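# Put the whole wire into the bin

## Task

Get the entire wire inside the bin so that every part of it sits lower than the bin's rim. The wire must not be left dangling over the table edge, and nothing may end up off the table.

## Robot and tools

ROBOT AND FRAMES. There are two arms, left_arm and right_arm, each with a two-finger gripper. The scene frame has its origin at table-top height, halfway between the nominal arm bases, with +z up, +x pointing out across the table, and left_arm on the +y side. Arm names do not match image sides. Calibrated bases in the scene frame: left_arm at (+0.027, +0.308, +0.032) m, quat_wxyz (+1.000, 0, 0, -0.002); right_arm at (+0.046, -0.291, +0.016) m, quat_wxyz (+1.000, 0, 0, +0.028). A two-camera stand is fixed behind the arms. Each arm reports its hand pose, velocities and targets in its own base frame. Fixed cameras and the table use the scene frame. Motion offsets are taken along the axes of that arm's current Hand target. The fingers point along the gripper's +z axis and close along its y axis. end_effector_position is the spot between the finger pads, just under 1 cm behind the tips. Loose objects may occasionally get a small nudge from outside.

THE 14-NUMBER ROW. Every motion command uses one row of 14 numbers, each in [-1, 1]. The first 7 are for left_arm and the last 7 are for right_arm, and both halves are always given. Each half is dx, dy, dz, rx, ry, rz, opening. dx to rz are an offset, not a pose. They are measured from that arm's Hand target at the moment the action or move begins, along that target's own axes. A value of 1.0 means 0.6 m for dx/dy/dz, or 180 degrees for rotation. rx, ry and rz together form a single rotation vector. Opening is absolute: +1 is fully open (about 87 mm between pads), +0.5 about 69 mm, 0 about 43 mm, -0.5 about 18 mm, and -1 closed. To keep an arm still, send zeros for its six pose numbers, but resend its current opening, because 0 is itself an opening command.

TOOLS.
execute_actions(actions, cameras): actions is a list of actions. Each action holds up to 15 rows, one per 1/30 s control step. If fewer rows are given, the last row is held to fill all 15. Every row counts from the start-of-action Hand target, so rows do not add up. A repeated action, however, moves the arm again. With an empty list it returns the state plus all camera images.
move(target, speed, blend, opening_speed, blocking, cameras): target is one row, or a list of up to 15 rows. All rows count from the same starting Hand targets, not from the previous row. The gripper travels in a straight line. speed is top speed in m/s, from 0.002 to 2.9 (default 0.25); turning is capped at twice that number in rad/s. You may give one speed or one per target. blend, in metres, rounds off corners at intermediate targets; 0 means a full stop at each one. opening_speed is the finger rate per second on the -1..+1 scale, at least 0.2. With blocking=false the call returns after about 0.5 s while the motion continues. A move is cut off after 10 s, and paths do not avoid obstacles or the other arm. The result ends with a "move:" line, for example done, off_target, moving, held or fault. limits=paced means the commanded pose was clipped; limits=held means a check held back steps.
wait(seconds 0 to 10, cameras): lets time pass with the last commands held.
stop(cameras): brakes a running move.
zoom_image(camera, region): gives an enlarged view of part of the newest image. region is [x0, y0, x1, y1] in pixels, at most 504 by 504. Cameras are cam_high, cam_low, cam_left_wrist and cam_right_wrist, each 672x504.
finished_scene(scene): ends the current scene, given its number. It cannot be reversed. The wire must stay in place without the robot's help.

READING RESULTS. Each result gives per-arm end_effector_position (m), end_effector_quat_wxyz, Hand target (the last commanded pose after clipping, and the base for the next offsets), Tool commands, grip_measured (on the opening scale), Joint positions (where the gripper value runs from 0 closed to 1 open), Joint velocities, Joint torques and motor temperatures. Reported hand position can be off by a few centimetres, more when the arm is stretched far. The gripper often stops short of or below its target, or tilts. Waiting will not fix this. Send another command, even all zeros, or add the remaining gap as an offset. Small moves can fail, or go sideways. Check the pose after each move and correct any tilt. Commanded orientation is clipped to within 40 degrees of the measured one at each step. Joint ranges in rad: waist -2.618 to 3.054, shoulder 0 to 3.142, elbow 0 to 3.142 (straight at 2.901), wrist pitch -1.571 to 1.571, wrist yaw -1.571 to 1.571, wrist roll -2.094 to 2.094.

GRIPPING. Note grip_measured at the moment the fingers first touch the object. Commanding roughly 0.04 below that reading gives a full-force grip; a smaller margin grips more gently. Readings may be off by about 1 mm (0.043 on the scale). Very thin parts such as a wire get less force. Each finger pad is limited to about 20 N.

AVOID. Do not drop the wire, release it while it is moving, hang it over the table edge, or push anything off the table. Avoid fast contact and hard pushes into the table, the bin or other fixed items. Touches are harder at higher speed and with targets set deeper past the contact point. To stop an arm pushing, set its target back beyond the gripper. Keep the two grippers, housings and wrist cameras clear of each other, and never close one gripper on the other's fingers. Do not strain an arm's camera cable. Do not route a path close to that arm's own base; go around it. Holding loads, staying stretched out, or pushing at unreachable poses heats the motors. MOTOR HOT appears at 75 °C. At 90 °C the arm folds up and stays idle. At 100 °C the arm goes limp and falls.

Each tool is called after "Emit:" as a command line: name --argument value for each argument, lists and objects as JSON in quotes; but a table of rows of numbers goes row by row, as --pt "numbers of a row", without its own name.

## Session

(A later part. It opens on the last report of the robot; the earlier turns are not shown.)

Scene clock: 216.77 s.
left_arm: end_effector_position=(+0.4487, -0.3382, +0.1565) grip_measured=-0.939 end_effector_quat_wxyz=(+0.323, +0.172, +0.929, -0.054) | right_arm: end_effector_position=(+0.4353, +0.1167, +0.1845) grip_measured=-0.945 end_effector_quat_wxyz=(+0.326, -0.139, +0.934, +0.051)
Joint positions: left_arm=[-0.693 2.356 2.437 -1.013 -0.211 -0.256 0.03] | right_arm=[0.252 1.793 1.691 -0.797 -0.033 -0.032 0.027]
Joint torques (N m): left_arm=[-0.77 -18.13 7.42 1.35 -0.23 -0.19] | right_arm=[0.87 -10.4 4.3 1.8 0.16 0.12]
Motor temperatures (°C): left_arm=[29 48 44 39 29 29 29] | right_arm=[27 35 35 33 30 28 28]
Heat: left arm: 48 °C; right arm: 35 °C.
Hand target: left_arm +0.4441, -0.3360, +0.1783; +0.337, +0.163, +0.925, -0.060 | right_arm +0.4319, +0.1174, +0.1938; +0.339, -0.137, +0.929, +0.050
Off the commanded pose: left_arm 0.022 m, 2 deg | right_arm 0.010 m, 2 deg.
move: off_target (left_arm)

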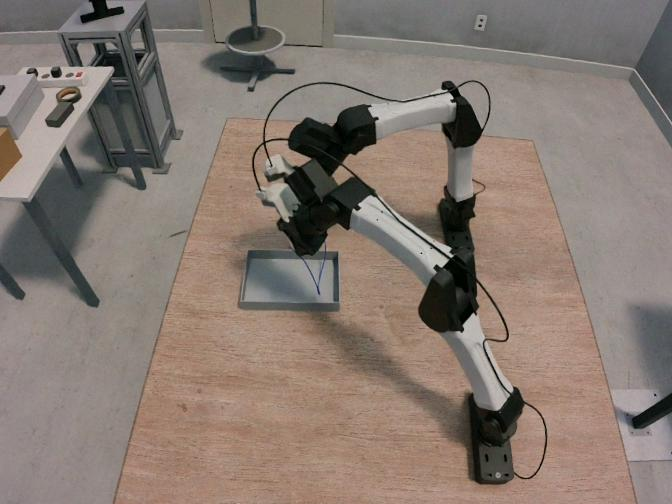

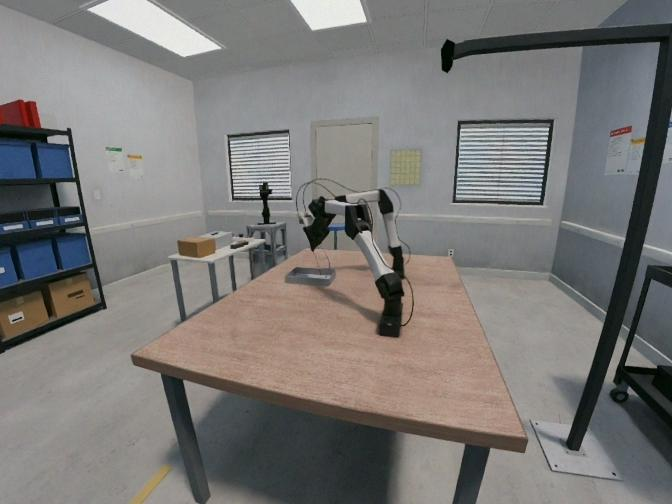

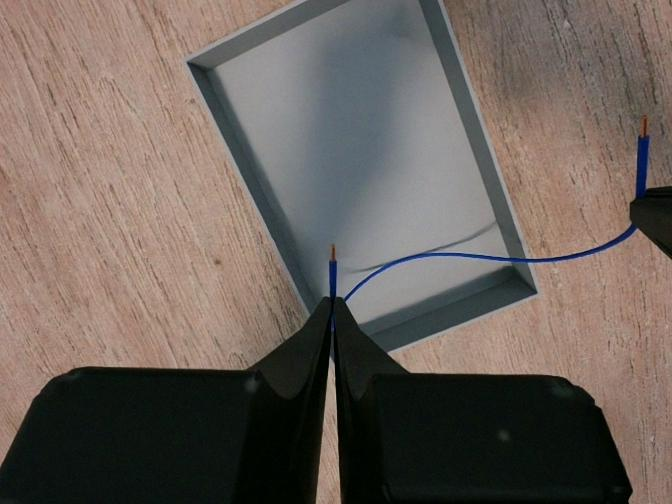

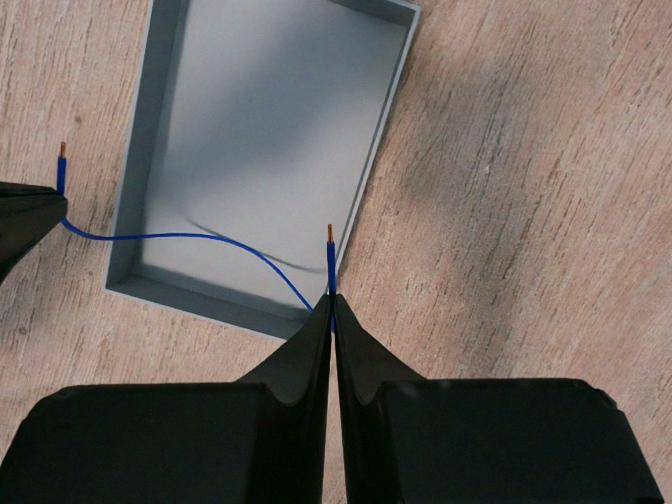

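Emit:
move --target '[0.0073,0.0178,0.179,0,0,0,-1,0.0088,-0.0215,0.178,0,0,0,-1]' --speed 0.12 --cameras '["all"]'

Emit:
zoom_image --camera "cam_high" --region '[200, 150, 400, 330]'

Scene clock: 239.10 s.
left_arm: end_effector_position=(+0.5050, -0.3473, +0.0916) grip_measured=-0.939 end_effector_quat_wxyz=(+0.333, +0.158, +0.928, -0.057) | right_arm: end_effector_position=(+0.4919, +0.1252, +0.1105) grip_measured=-0.945 end_effector_quat_wxyz=(+0.336, -0.136, +0.931, +0.050)
Joint positions: left_arm=[-0.641 2.603 2.615 -0.916 -0.191 -0.237 0.03] | right_arm=[0.241 1.998 1.66 -0.541 -0.033 -0.038 0.027]
Joint torques (N m): left_arm=[-0.06 -14.49 10.88 1.49 -0.06 0.08] | right_arm=[-0.31 -8.13 6.39 1.83 0.06 0]
Motor temperatures (°C): left_arm=[29 61 43 39 29 29 29] | right_arm=[27 38 35 32 30 28 28]
Heat: left arm: 61 °C; right arm: 38 °C.
Hand target: left_arm +0.5096, -0.3485, +0.0931; +0.337, +0.163, +0.925, -0.060 | right_arm +0.4976, +0.1239, +0.1085; +0.339, -0.137, +0.930, +0.050
Off the commanded pose: left_arm 0.005 m, 1 deg | right_arm 0.006 m, 0 deg.
move: done

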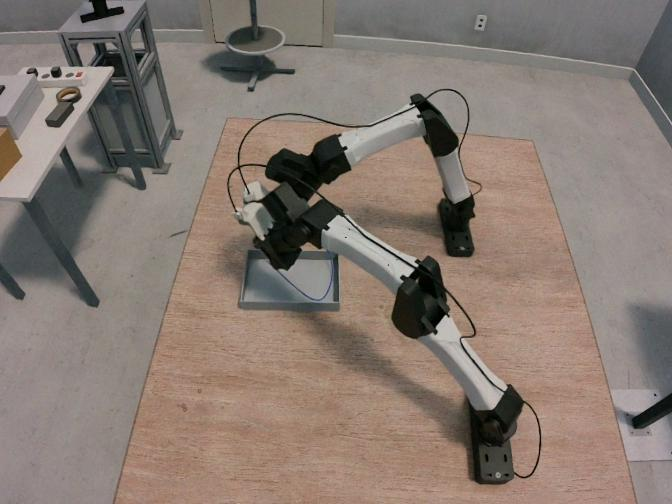

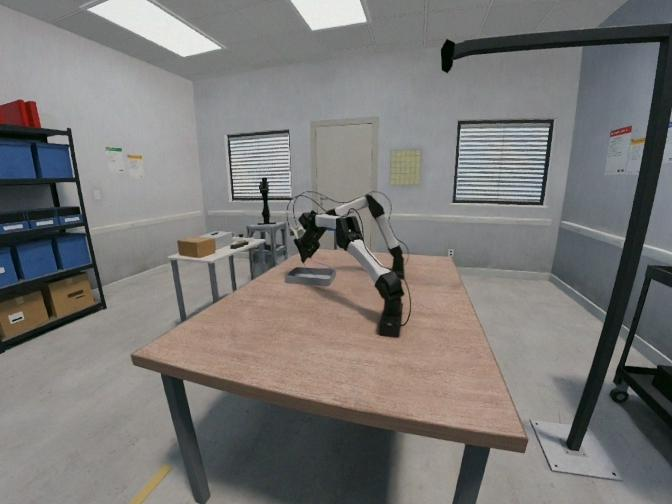

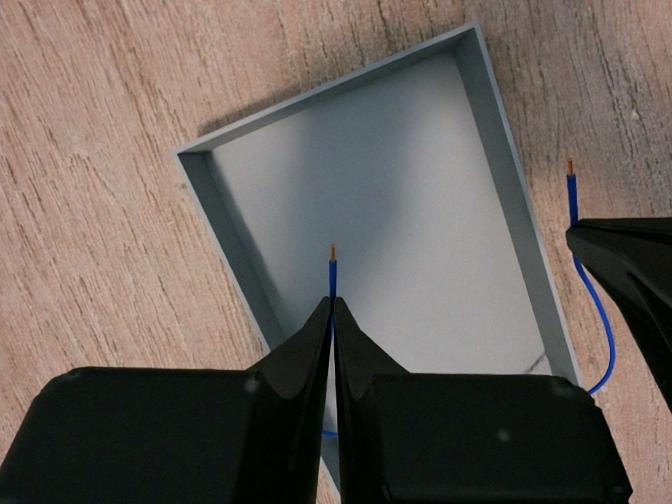

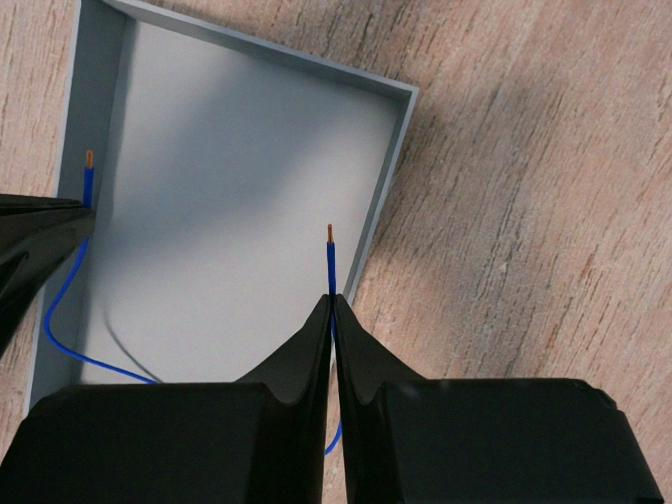

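Scaled by 2.520 from the camera's 672x504 image, which has a finer 960x720 frame.

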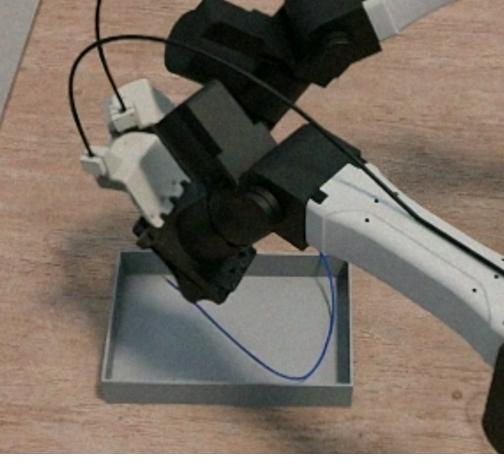

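Emit:
move --target '[0.0073,0.0178,0.179,0,0,0,-1,0.0088,0,0.178,0,0,0,-1]' --speed 0.12 --cameras '["all"]'

Emit:
zoom_image --camera "cam_high" --region '[200, 150, 400, 330]'

Scene clock: 253.93 s.
left_arm: end_effector_position=(+0.5669, -0.3458, -0.0011) grip_measured=-0.939 end_effector_quat_wxyz=(+0.362, +0.148, +0.918, -0.063) | right_arm: end_effector_position=(+0.5507, +0.1357, +0.0239) grip_measured=-0.945 end_effector_quat_wxyz=(+0.329, -0.131, +0.934, +0.045)
Joint positions: left_arm=[-0.58 2.923 2.84 -0.75 -0.169 -0.195 0.03] | right_arm=[0.237 2.317 1.825 -0.403 -0.024 -0.034 0.027]
Joint torques (N m): left_arm=[-1.14 -16.21 11.07 1.98 0.08 0.15] | right_arm=[0.94 -9.46 7.73 1.8 0 0.04]
Motor temperatures (°C): left_arm=[29 65 47 40 29 29 29] | right_arm=[27 38 36 33 30 28 28]
Heat: left arm: 65 °C; right arm: 38 °C.
Hand target: left_arm +0.5750, -0.3611, +0.0084; +0.337, +0.163, +0.925, -0.060 | right_arm +0.5595, +0.1426, +0.0235; +0.339, -0.137, +0.929, +0.050
Off the commanded pose: left_arm 0.020 m, 3 deg | right_arm 0.011 m, 2 deg.
elbow stopped short (left arm): the move would have taken joint 3 (elbow) straighter than the controller allows.
move: off_target (left_arm, right_arm)

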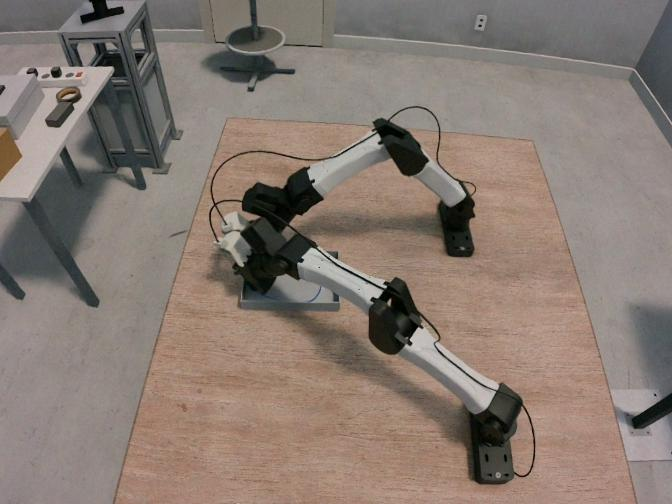

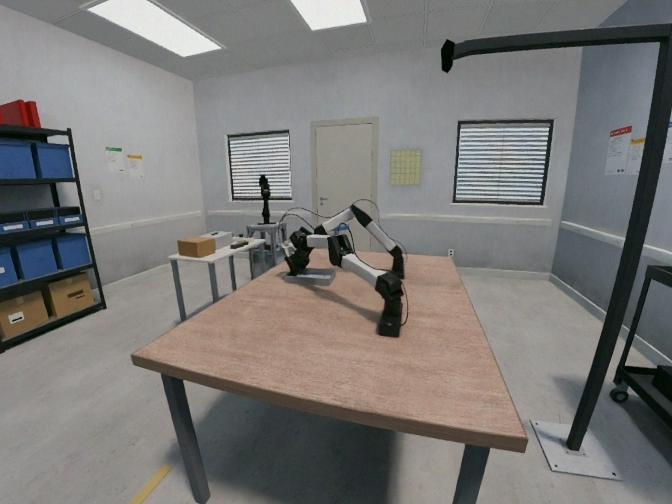

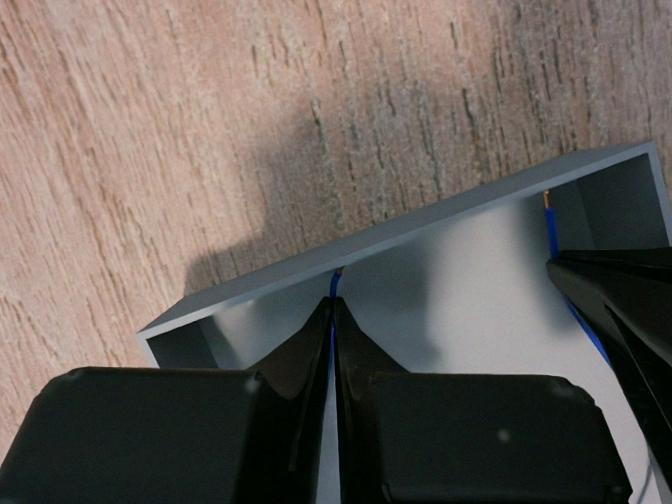

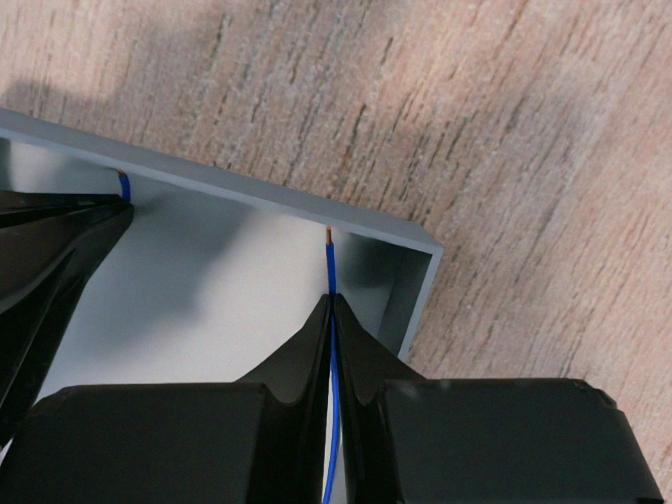

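Scaled by 2.520 from the camera's 672x504 image, which has a finer 960x720 frame.

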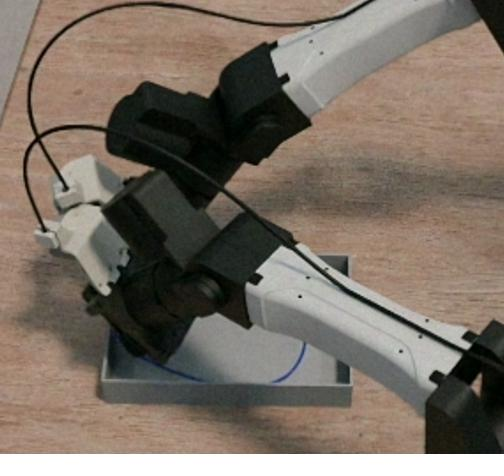

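Emit:
move --target '[0.0455,0.0047,-0.009,0,0,0,-1,0.022,-0.0025,0.0035,0,0,0,-1]' --speed 0.08 --cameras '["all"]'

Scene clock: 264.97 s.
left_arm: end_effector_position=(+0.5630, -0.3430, -0.0041) grip_measured=-0.939 end_effector_quat_wxyz=(+0.353, +0.149, +0.922, -0.058) | right_arm: end_effector_position=(+0.5536, +0.1366, +0.0186) grip_measured=-0.945 end_effector_quat_wxyz=(+0.340, -0.131, +0.930, +0.047)
Joint positions: left_arm=[-0.58 2.923 2.84 -0.772 -0.169 -0.195 0.03] | right_arm=[0.237 2.317 1.791 -0.344 -0.025 -0.034 0.027]
Joint torques (N m): left_arm=[-1.68 -16.81 9.76 1.23 0.01 0.01] | right_arm=[0.36 -11.08 4.31 1.89 -0.01 -0.01]
Motor temperatures (°C): left_arm=[29 68 49 41 29 29 30] | right_arm=[27 41 36 33 30 28 28]
Heat: left arm: 68 °C; right arm: 41 °C.
Hand target: left_arm +0.5531, -0.3502, -0.0051; +0.337, +0.163, +0.925, -0.060 | right_arm +0.5515, +0.1386, +0.0133; +0.339, -0.137, +0.930, +0.050
Off the commanded pose: left_arm 0.012 m, 2 deg | right_arm 0.006 m, 1 deg.
move: off_target (left_arm)

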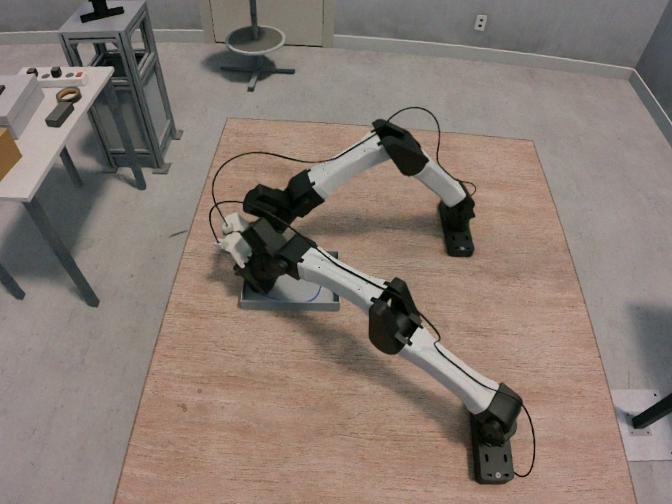

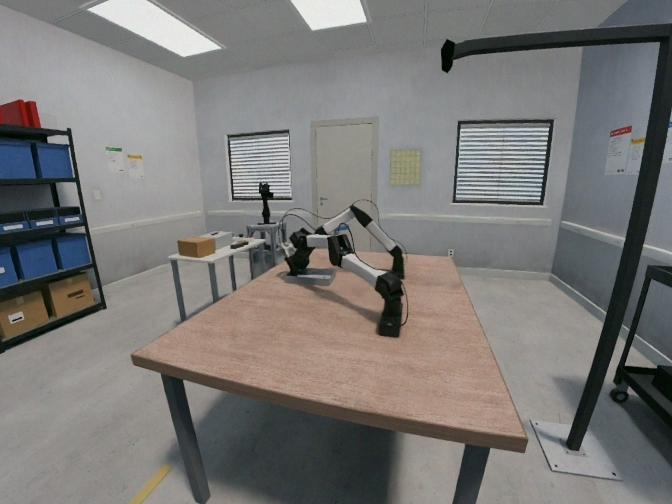

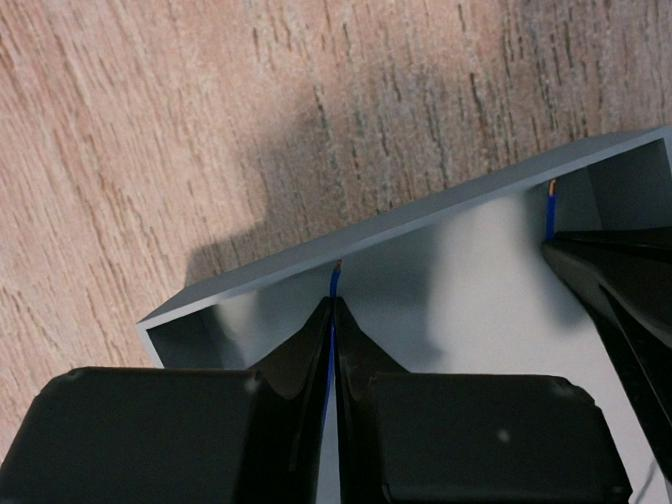

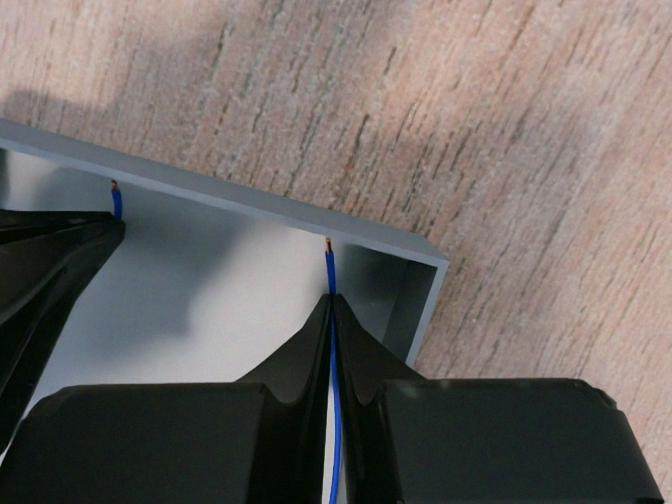

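Emit:
move --target '[0.032,0.0065,-0.0097,0,0,0,-1,0.0255,-0.0015,0.0025,0,0,0,-1]' --speed 0.08 --cameras '["cam_left_wrist","cam_right_wrist"]'

Scene clock: 274.10 s.
left_arm: end_effector_position=(+0.5517, -0.3369, -0.0055) grip_measured=-0.940 end_effector_quat_wxyz=(+0.358, +0.149, +0.920, -0.061) | right_arm: end_effector_position=(+0.5545, +0.1399, +0.0156) grip_measured=-0.945 end_effector_quat_wxyz=(+0.362, -0.134, +0.921, +0.056)
Joint positions: left_arm=[-0.582 2.711 2.406 -0.539 -0.17 -0.195 0.03] | right_arm=[0.237 2.295 1.713 -0.24 -0.042 -0.036 0.027]
Joint torques (N m): left_arm=[-1.58 -17.33 5.98 1.3 0 -0.01] | right_arm=[-0.14 -11.14 3.14 1.52 0.08 -0.04]
Motor temperatures (°C): left_arm=[29 72 49 40 29 29 30] | right_arm=[27 43 36 34 30 28 28]
Heat: left arm: 72 °C; right arm: 43 °C.
Hand target: left_arm +0.5372, -0.3400, -0.0132; +0.337, +0.163, +0.925, -0.060 | right_arm +0.5415, +0.1347, +0.0023; +0.339, -0.137, +0.929, +0.050
Off the commanded pose: left_arm 0.017 m, 3 deg | right_arm 0.019 m, 3 deg.
move: off_target (left_arm, right_arm)
Images, in order (width x height): cam_left_wrist 672x504, cam_right_wrist 672x504.

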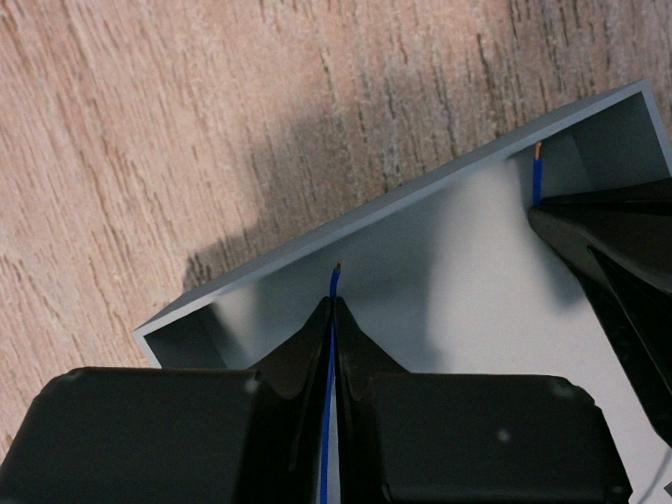

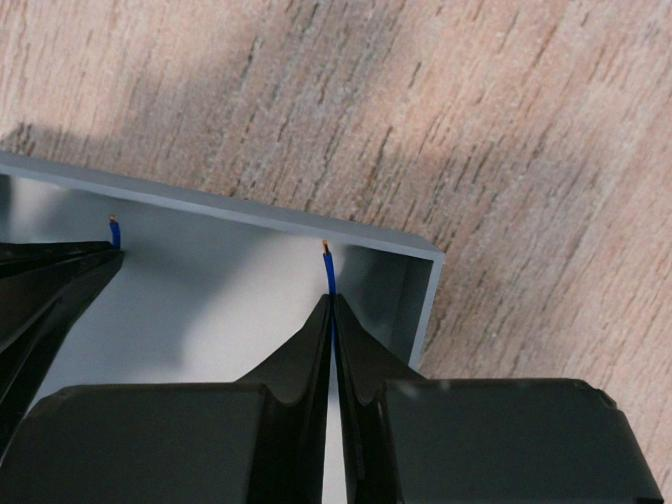

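Emit:
move --pt "-0.018 0.0115 0.0045 0 0 0 -0.7 -0.0235 0 -0.002 0 0 0 -0.7" --pt "-0.018 0.0115 -0.08 0 0 0 -0.7 -0.0235 0 -0.08 0 0 0 -0.7" --speed 0.06 --opening_speed 0.3 --cameras '["all"]'

Scene clock: 285.30 s.
left_arm: end_effector_position=(+0.5139, -0.3198, +0.0028) grip_measured=-0.700 end_effector_quat_wxyz=(+0.312, +0.163, +0.935, -0.049) | right_arm: end_effector_position=(+0.5263, +0.1335, +0.0367) grip_measured=-0.700 end_effector_quat_wxyz=(+0.334, -0.137, +0.931, +0.054)
Joint positions: left_arm=[-0.588 2.567 2.212 -0.59 -0.153 -0.192 0.15] | right_arm=[0.237 2.196 1.666 -0.35 -0.045 -0.039 0.15]
Joint torques (N m): left_arm=[-0.85 -19.93 7.72 1.57 -0.14 -0.02] | right_arm=[0.08 -13.27 4.3 1.56 0.15 0.01]
Motor temperatures (°C): left_arm=[29 75 47 40 29 29 30] | right_arm=[27 44 36 33 30 28 28]
Heat: left arm: 75 °C; right arm: 44 °C. Fold the left arm in close to its base, or ease its load, before you think long.
Hand target: left_arm +0.5183, -0.3258, +0.0307; +0.337, +0.163, +0.925, -0.060 | right_arm +0.5222, +0.1288, +0.0481; +0.339, -0.137, +0.930, +0.050
Off the commanded pose: left_arm 0.029 m, 3 deg | right_arm 0.013 m, 1 deg.
MOTOR HOT: joint 2 (shoulder) of the left arm reports 75 °C; the controller's stop level is 90 °C. To cool a motor, set the load down, stop pushing, or move to a pose that needs little force.
move: off_target (left_arm, right_arm)

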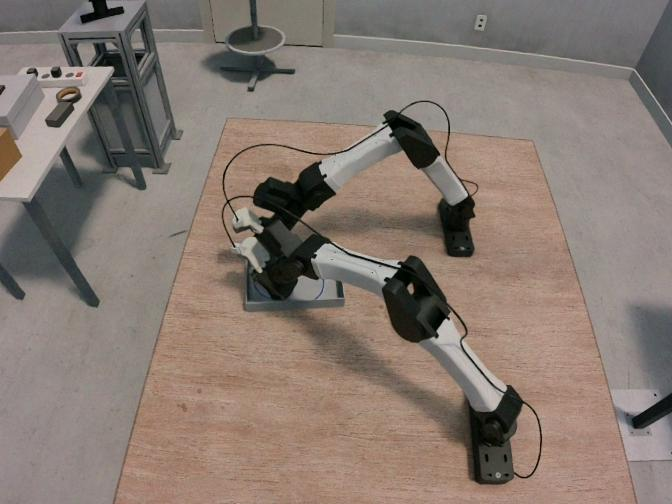

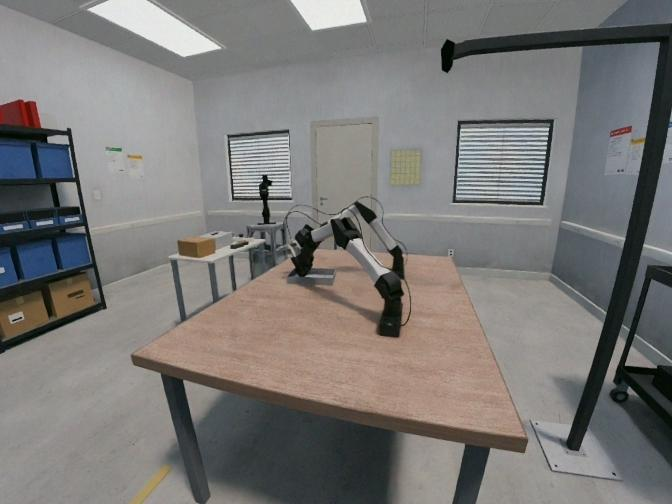

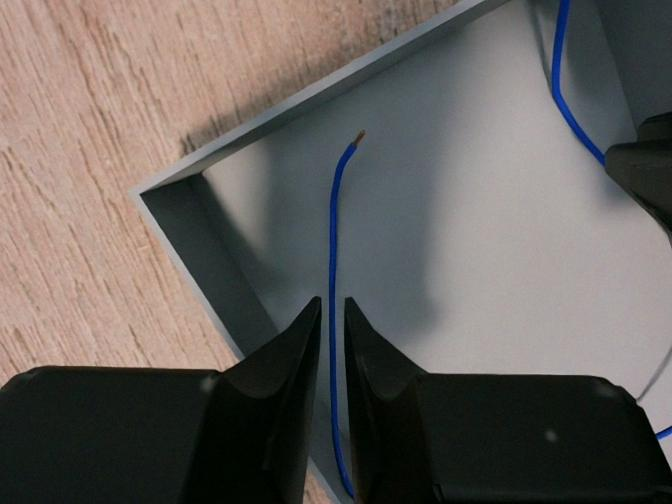

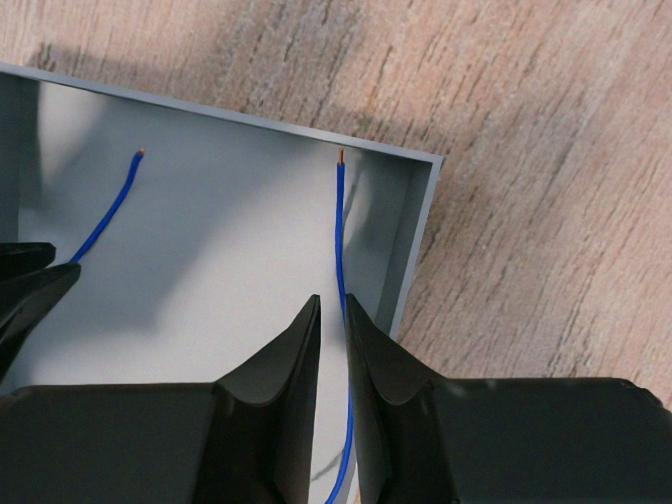

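Emit:
move --pt "-0.08 0 -0.09 0 0 0 -0.7 -0.05 0 -0.1 0 0 0 -0.7" --pt "-0.05 0 -0.4 0 0 0 -0.7 -0.05 0 -0.4 0 0 0 -0.7" --speed 0.15 --blend 0.03 --cameras '["all"]'

Emit:
zoom_image --camera "cam_high" --region '[200, 200, 400, 350]'

Scene clock: 302.13 s.
left_arm: end_effector_position=(+0.2495, +0.0025, +0.1377) grip_measured=-0.700 end_effector_quat_wxyz=(+0.700, -0.007, +0.714, +0.006) | right_arm: end_effector_position=(+0.4318, +0.1044, +0.1904) grip_measured=-0.700 end_effector_quat_wxyz=(+0.324, -0.137, +0.935, +0.049)
Joint positions: left_arm=[-0.009 0.036 0.041 -0.025 -0.028 -0.002 0.15] | right_arm=[0.224 1.776 1.696 -0.825 -0.045 -0.051 0.15]
Joint velocities: left_arm=[0.017 -0.051 -0.105 0.051 -0.007 0.095 0.002] | right_arm=[within noise]
Joint torques (N m): left_arm=[0.14 1.25 8.61 2.37 0.03 0.07] | right_arm=[-0.51 -9.36 7.41 1.49 0.07 -0.02]
Motor temperatures (°C): left_arm=[29 84 46 43 29 29 29] | right_arm=[27 44 36 33 30 28 27]
Heat: left arm: 84 °C; right arm: 44 °C.
Hand target: left_arm +0.2511, +0.0032, +0.1475; +0.716, +0.000, +0.698, +0.011 (not the last commanded pose) | right_arm +0.4321, +0.1015, +0.2068; +0.339, -0.137, +0.930, +0.050 (not the last commanded pose)
Tool commands: left_gripper/opening=-0.7 right_gripper/opening=-0.7
Off the commanded pose: left_arm 0.332 m, 53 deg | right_arm 0.072 m, 2 deg.
OVER-TEMPERATURE FAULT: ARM FOLDED TO REST. Joint 2 (shoulder) of the left arm reached 90 °C. The left arm's motors are now idle, so it may still sink, and the gripper idles too, so what it holds may stay or slip. The left arm's remaining commands of this call were not run. In this call fault stops used 10 of the actions that the scene allows. The stop is over, but the left arm and its gripper will run no more commands in this scene. This fault puts only its own arm into a fault stop.
MOTOR HOT: still on. Joint 2 (shoulder) of the left arm reports 84 °C.
move: fault (left_arm), off_target (right_arm; braked at the fault stop of left_arm); path passed 1 of 2 targets

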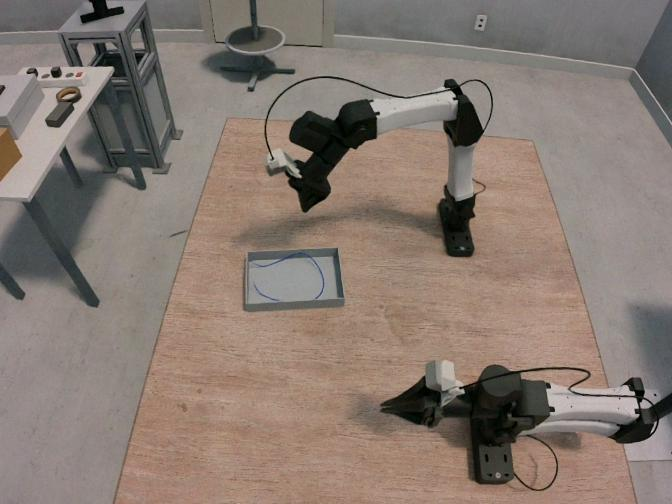

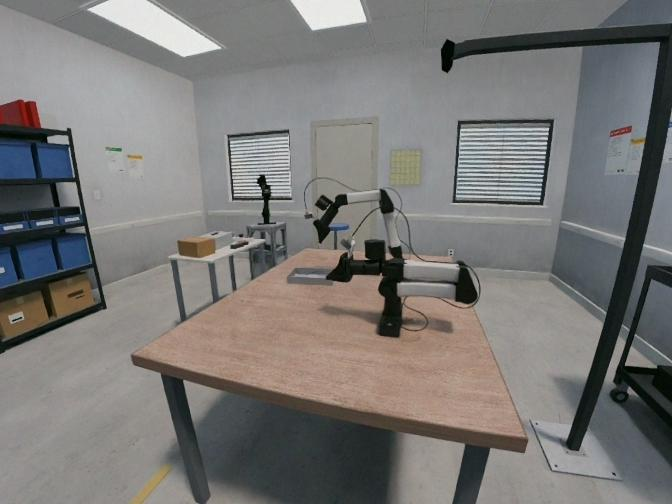

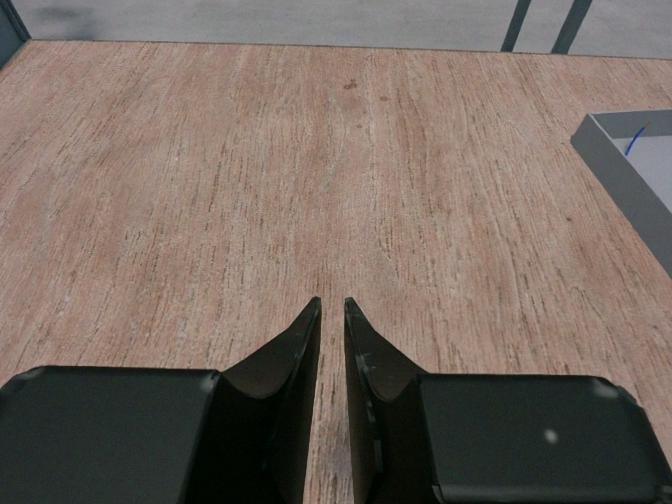

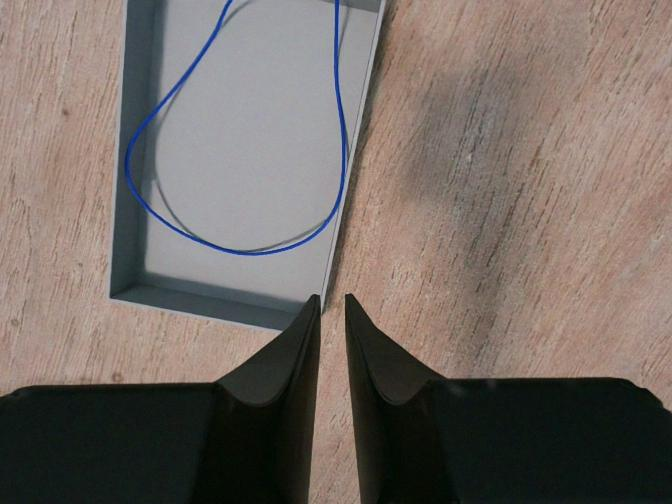

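Scaled by 2.520 from the camera's 672x504 image, which has a finer 960x720 frame.

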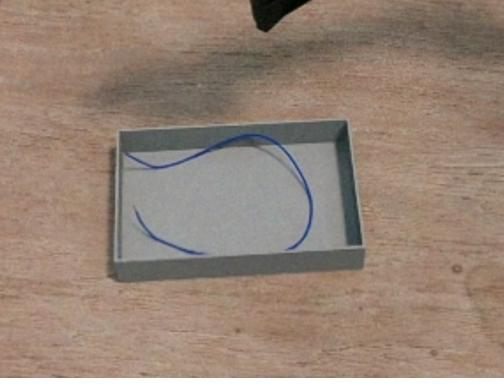

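Emit:
zoom_image --camera "cam_right_wrist" --region '[100, 0, 420, 320]'

Emit:
zoom_image --camera "cam_low" --region '[270, 240, 350, 300]'

Emit:
zoom_image --camera "cam_high" --region '[235, 235, 355, 320]'

Scaled by 1.575 from the camera's 672x504 image, which has a finer 960x720 frame.

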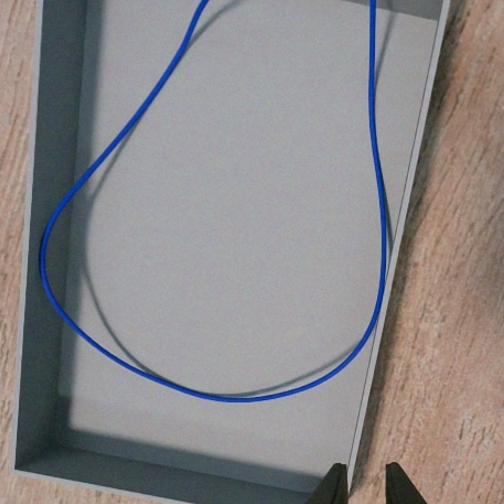

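Scaled by 6.300 from the camera's 672x504 image, which has a finer 960x720 frame.

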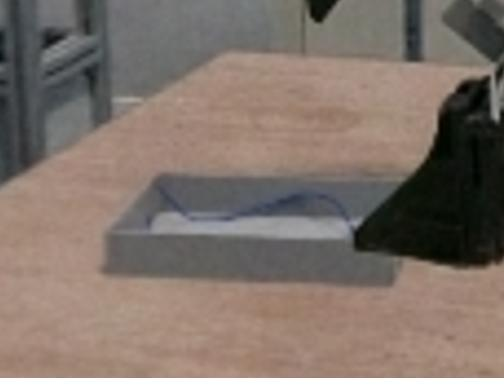

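Scaled by 4.200 from the camera's 672x504 image, which has a finer 960x720 frame.

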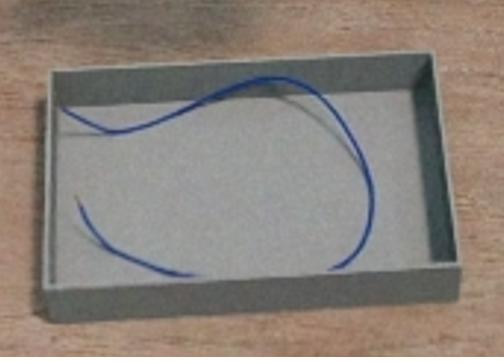

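Emit:
move --target '[0,0,0,0,0,0,-0.7,-0.122,-0.048,0.1025,0,0,0,-0.7]' --cameras '["all"]'

Emit:
zoom_image --camera "cam_right_wrist" --region '[60, 0, 460, 320]'

Scene clock: 322.47 s.
left_arm: end_effector_position=(+0.2367, +0.0026, +0.0876) grip_measured=-0.700 end_effector_quat_wxyz=(+0.633, -0.006, +0.774, +0.007) | right_arm: end_effector_position=(+0.5295, +0.1016, +0.2115) grip_measured=-0.700 end_effector_quat_wxyz=(+0.345, -0.134, +0.928, +0.047)
Joint positions: left_arm=[-0.009 0.011 0.018 -0.208 -0.028 -0.002 0.15] | right_arm=[0.174 2.213 2.393 -1.043 -0.069 -0.087 0.15]
Joint torques (N m): left_arm=[-0.42 -0.29 0.2 -0.02 -0.05 -0.05] | right_arm=[0.02 -8.72 7.28 1.57 0.01 -0.02]
Motor temperatures (°C): left_arm=[29 66 42 38 29 29 29] | right_arm=[27 43 38 33 30 28 27]
Heat: left arm: 66 °C; right arm: 43 °C.
Hand target: left_arm +0.2367, +0.0026, +0.0876; +0.633, -0.006, +0.774, +0.007 (not the last commanded pose) | right_arm +0.5319, +0.1015, +0.2069; +0.339, -0.137, +0.930, +0.050
Tool commands: left_gripper/opening=-0.70025 right_gripper/opening=-0.7
Off the commanded pose: right_arm 0.005 m, 1 deg.
OVER-TEMPERATURE FAULT: ARM FOLDED TO REST. As an earlier result told, the left arm's stop is over, but it will run no more commands in this scene. The left arm ran none of this call's commands.
move: fault (left_arm)

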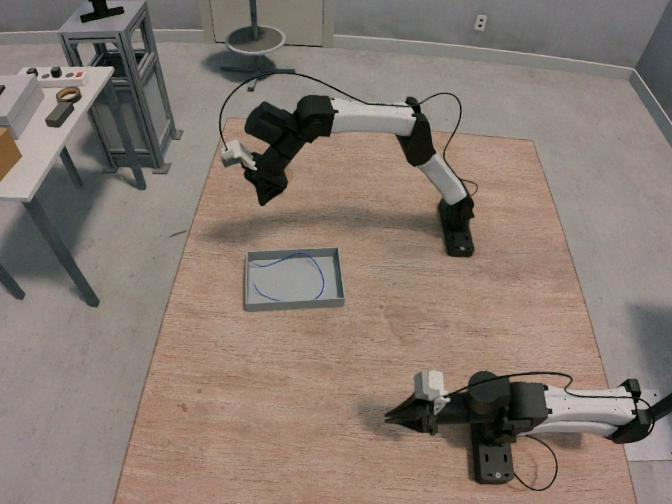

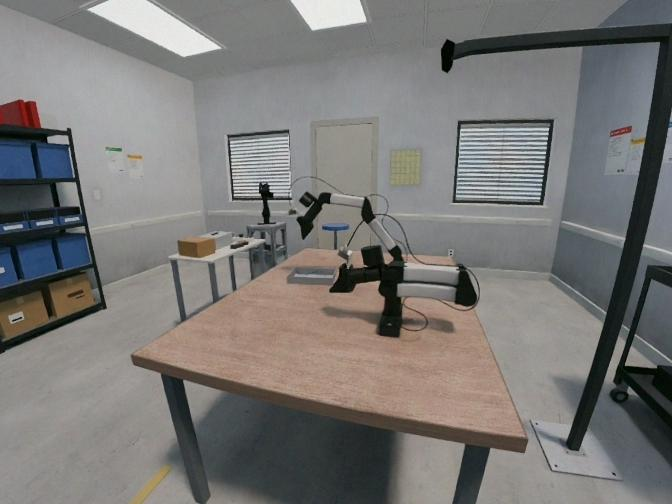

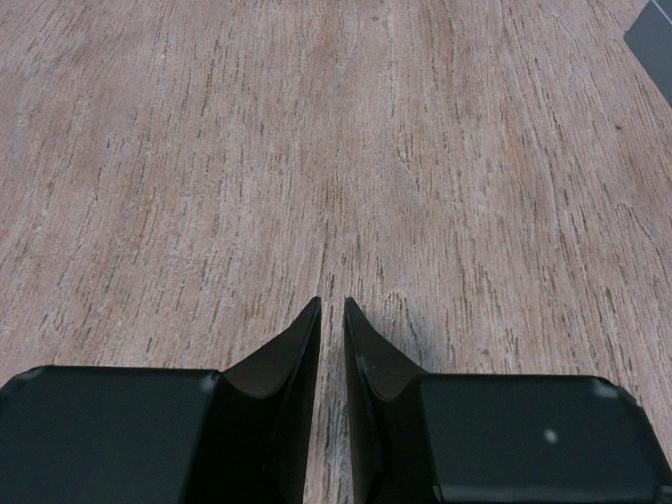

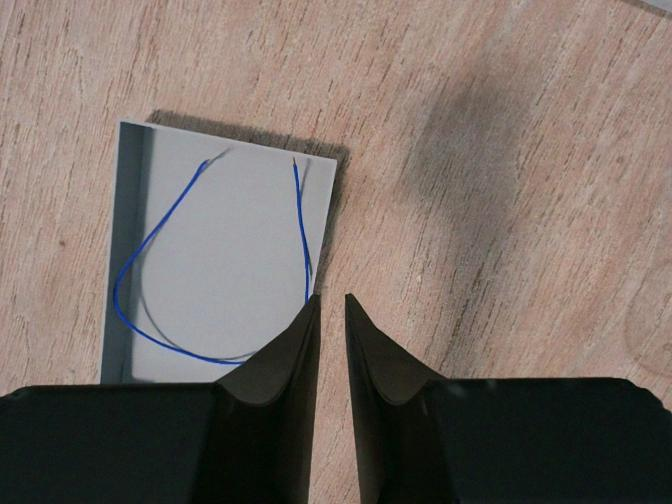

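Scaled by 1.260 from the camera's 672x504 image, which has a finer 960x720 frame.

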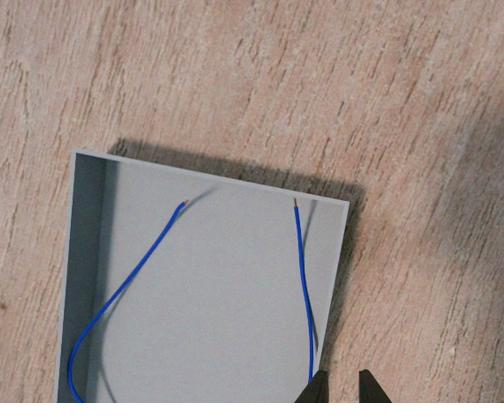

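Emit:
move --target '[0,0,0,0,0,0,-0.7,0.1865,0.0552,0.0765,0,0,0,-0.3]' --cameras '["cam_right_wrist","cam_high"]'

Scene clock: 352.60 s.
left_arm: end_effector_position=(+0.2367, +0.0026, +0.0876) grip_measured=-0.700 end_effector_quat_wxyz=(+0.633, -0.006, +0.774, +0.007) | right_arm: end_effector_position=(+0.4701, +0.1170, +0.0894) grip_measured=-0.300 end_effector_quat_wxyz=(+0.326, -0.140, +0.934, +0.052)
Joint positions: left_arm=[-0.009 0.011 0.018 -0.208 -0.028 -0.002 0.15] | right_arm=[0.231 1.937 1.5 -0.463 -0.048 -0.051 0.35]
Joint torques (N m): left_arm=[-0.42 -0.29 0.2 -0.02 -0.05 -0.05] | right_arm=[0.73 -11.43 4.29 1.78 0.16 0.12]
Motor temperatures (°C): left_arm=[29 52 39 35 29 29 28] | right_arm=[27 41 40 33 30 28 27]
Heat: left arm: 52 °C; right arm: 41 °C.
Hand target: left_arm +0.2367, +0.0026, +0.0876; +0.633, -0.006, +0.774, +0.007 | right_arm +0.4685, +0.1171, +0.0997; +0.339, -0.137, +0.930, +0.050
Tool commands: left_gripper/opening=-0.70025 right_gripper/opening=-0.3
Off the commanded pose: right_arm 0.010 m, 2 deg.
OVER-TEMPERATURE FAULT: ARM FOLDED TO REST. As an earlier result told, the left arm's stop is over, but it will run no more commands in this scene. The left arm ran none of this call's commands.
move: fault (left_arm)
Images, in order (width x height): cam_high 672x504, cam_right_wrist 672x504.

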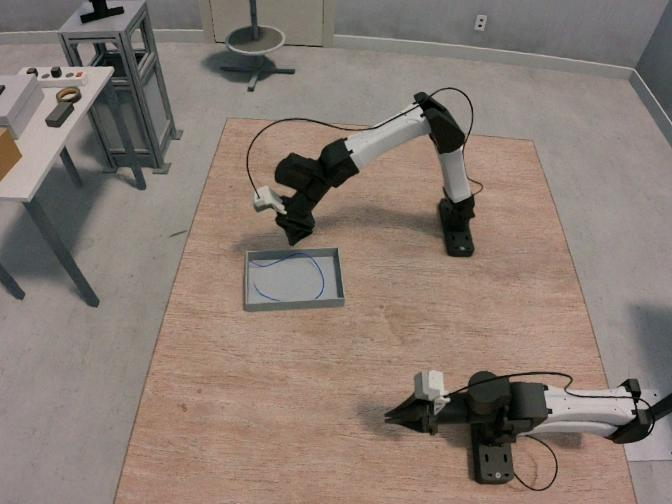

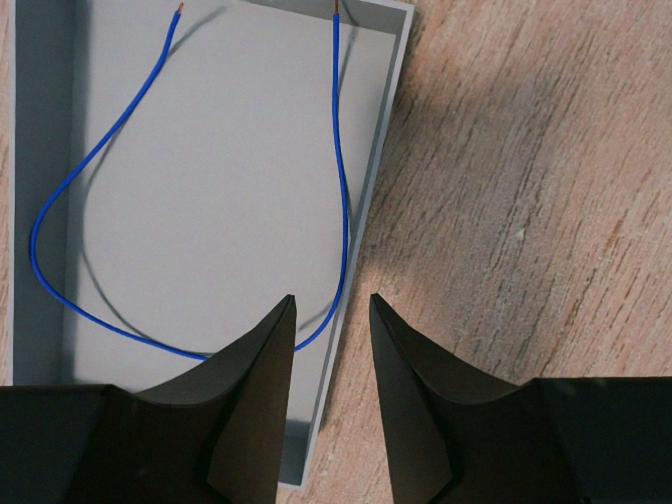

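Emit:
move --pt "0 0 0 0 0 0 -0.7 0 0 0.08 0 0 0 -0.5" --pt "0 0 0 0 0 0 -0.7 0 0 0.150 0 0 0 -0.5" --speed 0.08 --blend 0.02 --cameras '["cam_right_wrist","cam_high"]'

Scene clock: 360.87 s.
left_arm: end_effector_position=(+0.2367, +0.0026, +0.0876) grip_measured=-0.700 end_effector_quat_wxyz=(+0.633, -0.006, +0.774, +0.007) | right_arm: end_effector_position=(+0.5160, +0.1326, +0.0317) grip_measured=-0.500 end_effector_quat_wxyz=(+0.333, -0.140, +0.931, +0.054)
Joint positions: left_arm=[-0.009 0.011 0.018 -0.208 -0.028 -0.002 0.15] | right_arm=[0.24 2.166 1.599 -0.318 -0.044 -0.043 0.25]
Joint torques (N m): left_arm=[-0.42 -0.29 0.2 -0.02 -0.05 -0.05] | right_arm=[0.58 -8.55 7.39 1.76 0.21 0.07]
Heat: left arm: 49 °C; right arm: 42 °C.
Hand target: left_arm +0.2367, +0.0026, +0.0876; +0.633, -0.006, +0.774, +0.007 | right_arm +0.5240, +0.1338, +0.0309; +0.339, -0.137, +0.929, +0.050
Tool commands: left_gripper/opening=-0.70025 right_gripper/opening=-0.5
Off the commanded pose: right_arm 0.008 m, 1 deg.
OVER-TEMPERATURE FAULT: ARM FOLDED TO REST. As an earlier result told, the left arm's stop is over, but it will run no more commands in this scene. The left arm ran none of this call's commands.
move: fault (left_arm)
Images, in order (width x height): cam_high 672x504, cam_right_wrist 672x504.

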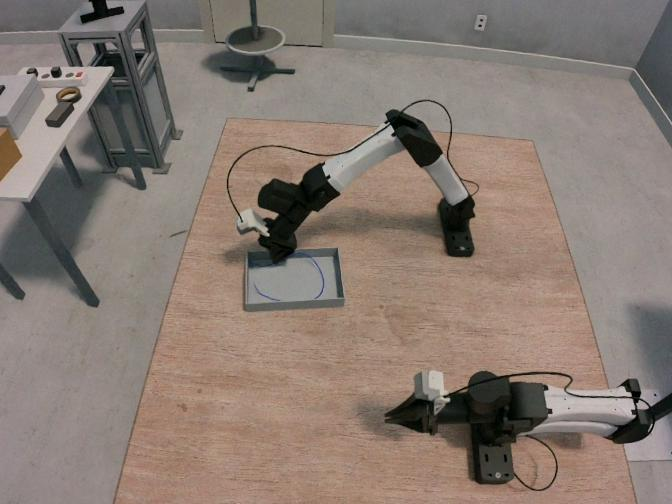

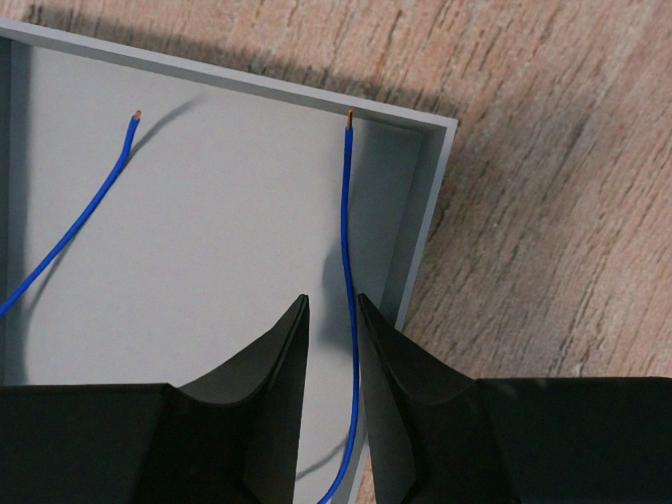

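Emit:
move --pt "0 0 0 0 0 0 -0.7 0.008 -0.009 0.028 0 0 0 -0.5" --pt "0 0 0 0 0 0 -0.7 0.008 -0.009 0.028 0 0 0 -1" --speed 0.06 --opening_speed 0.5 --cameras '["cam_right_wrist"]'

Scene clock: 369.33 s.
left_arm: end_effector_position=(+0.2367, +0.0026, +0.0876) grip_measured=-0.700 end_effector_quat_wxyz=(+0.633, -0.006, +0.774, +0.007) | right_arm: end_effector_position=(+0.5257, +0.1356, +0.0197) grip_measured=-0.979 end_effector_quat_wxyz=(+0.338, -0.141, +0.929, +0.056)
Joint positions: left_arm=[-0.009 0.011 0.018 -0.208 -0.028 -0.002 0.15] | right_arm=[0.24 2.212 1.617 -0.278 -0.047 -0.043 0.01]
Joint torques (N m): left_arm=[-0.42 -0.29 0.2 -0.02 -0.05 -0.05] | right_arm=[-0.57 -8.75 7.08 1.75 0.17 -0.02]
Heat: left arm: 48 °C; right arm: 42 °C.
Hand target: left_arm +0.2367, +0.0026, +0.0876; +0.633, -0.006, +0.774, +0.007 | right_arm +0.5325, +0.1308, +0.0149; +0.339, -0.137, +0.929, +0.050
Tool commands: left_gripper/opening=-0.70025 right_gripper/opening=-1.0
Off the commanded pose: right_arm 0.010 m, 1 deg.
OVER-TEMPERATURE FAULT: ARM FOLDED TO REST. As an earlier result told, the left arm's stop is over, but it will run no more commands in this scene. The left arm ran none of this call's commands.
move: fault (left_arm); target 2's new opening was sent with right_arm's hand 0.011 m and 1 deg from that target
Images, in order (width x height): cam_right_wrist 672x504.

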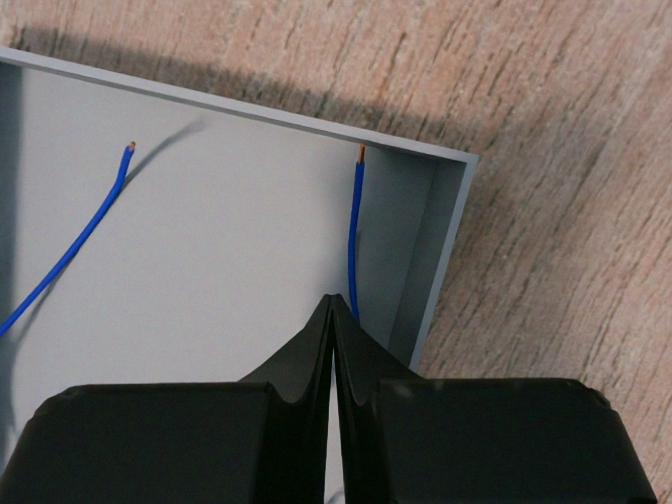

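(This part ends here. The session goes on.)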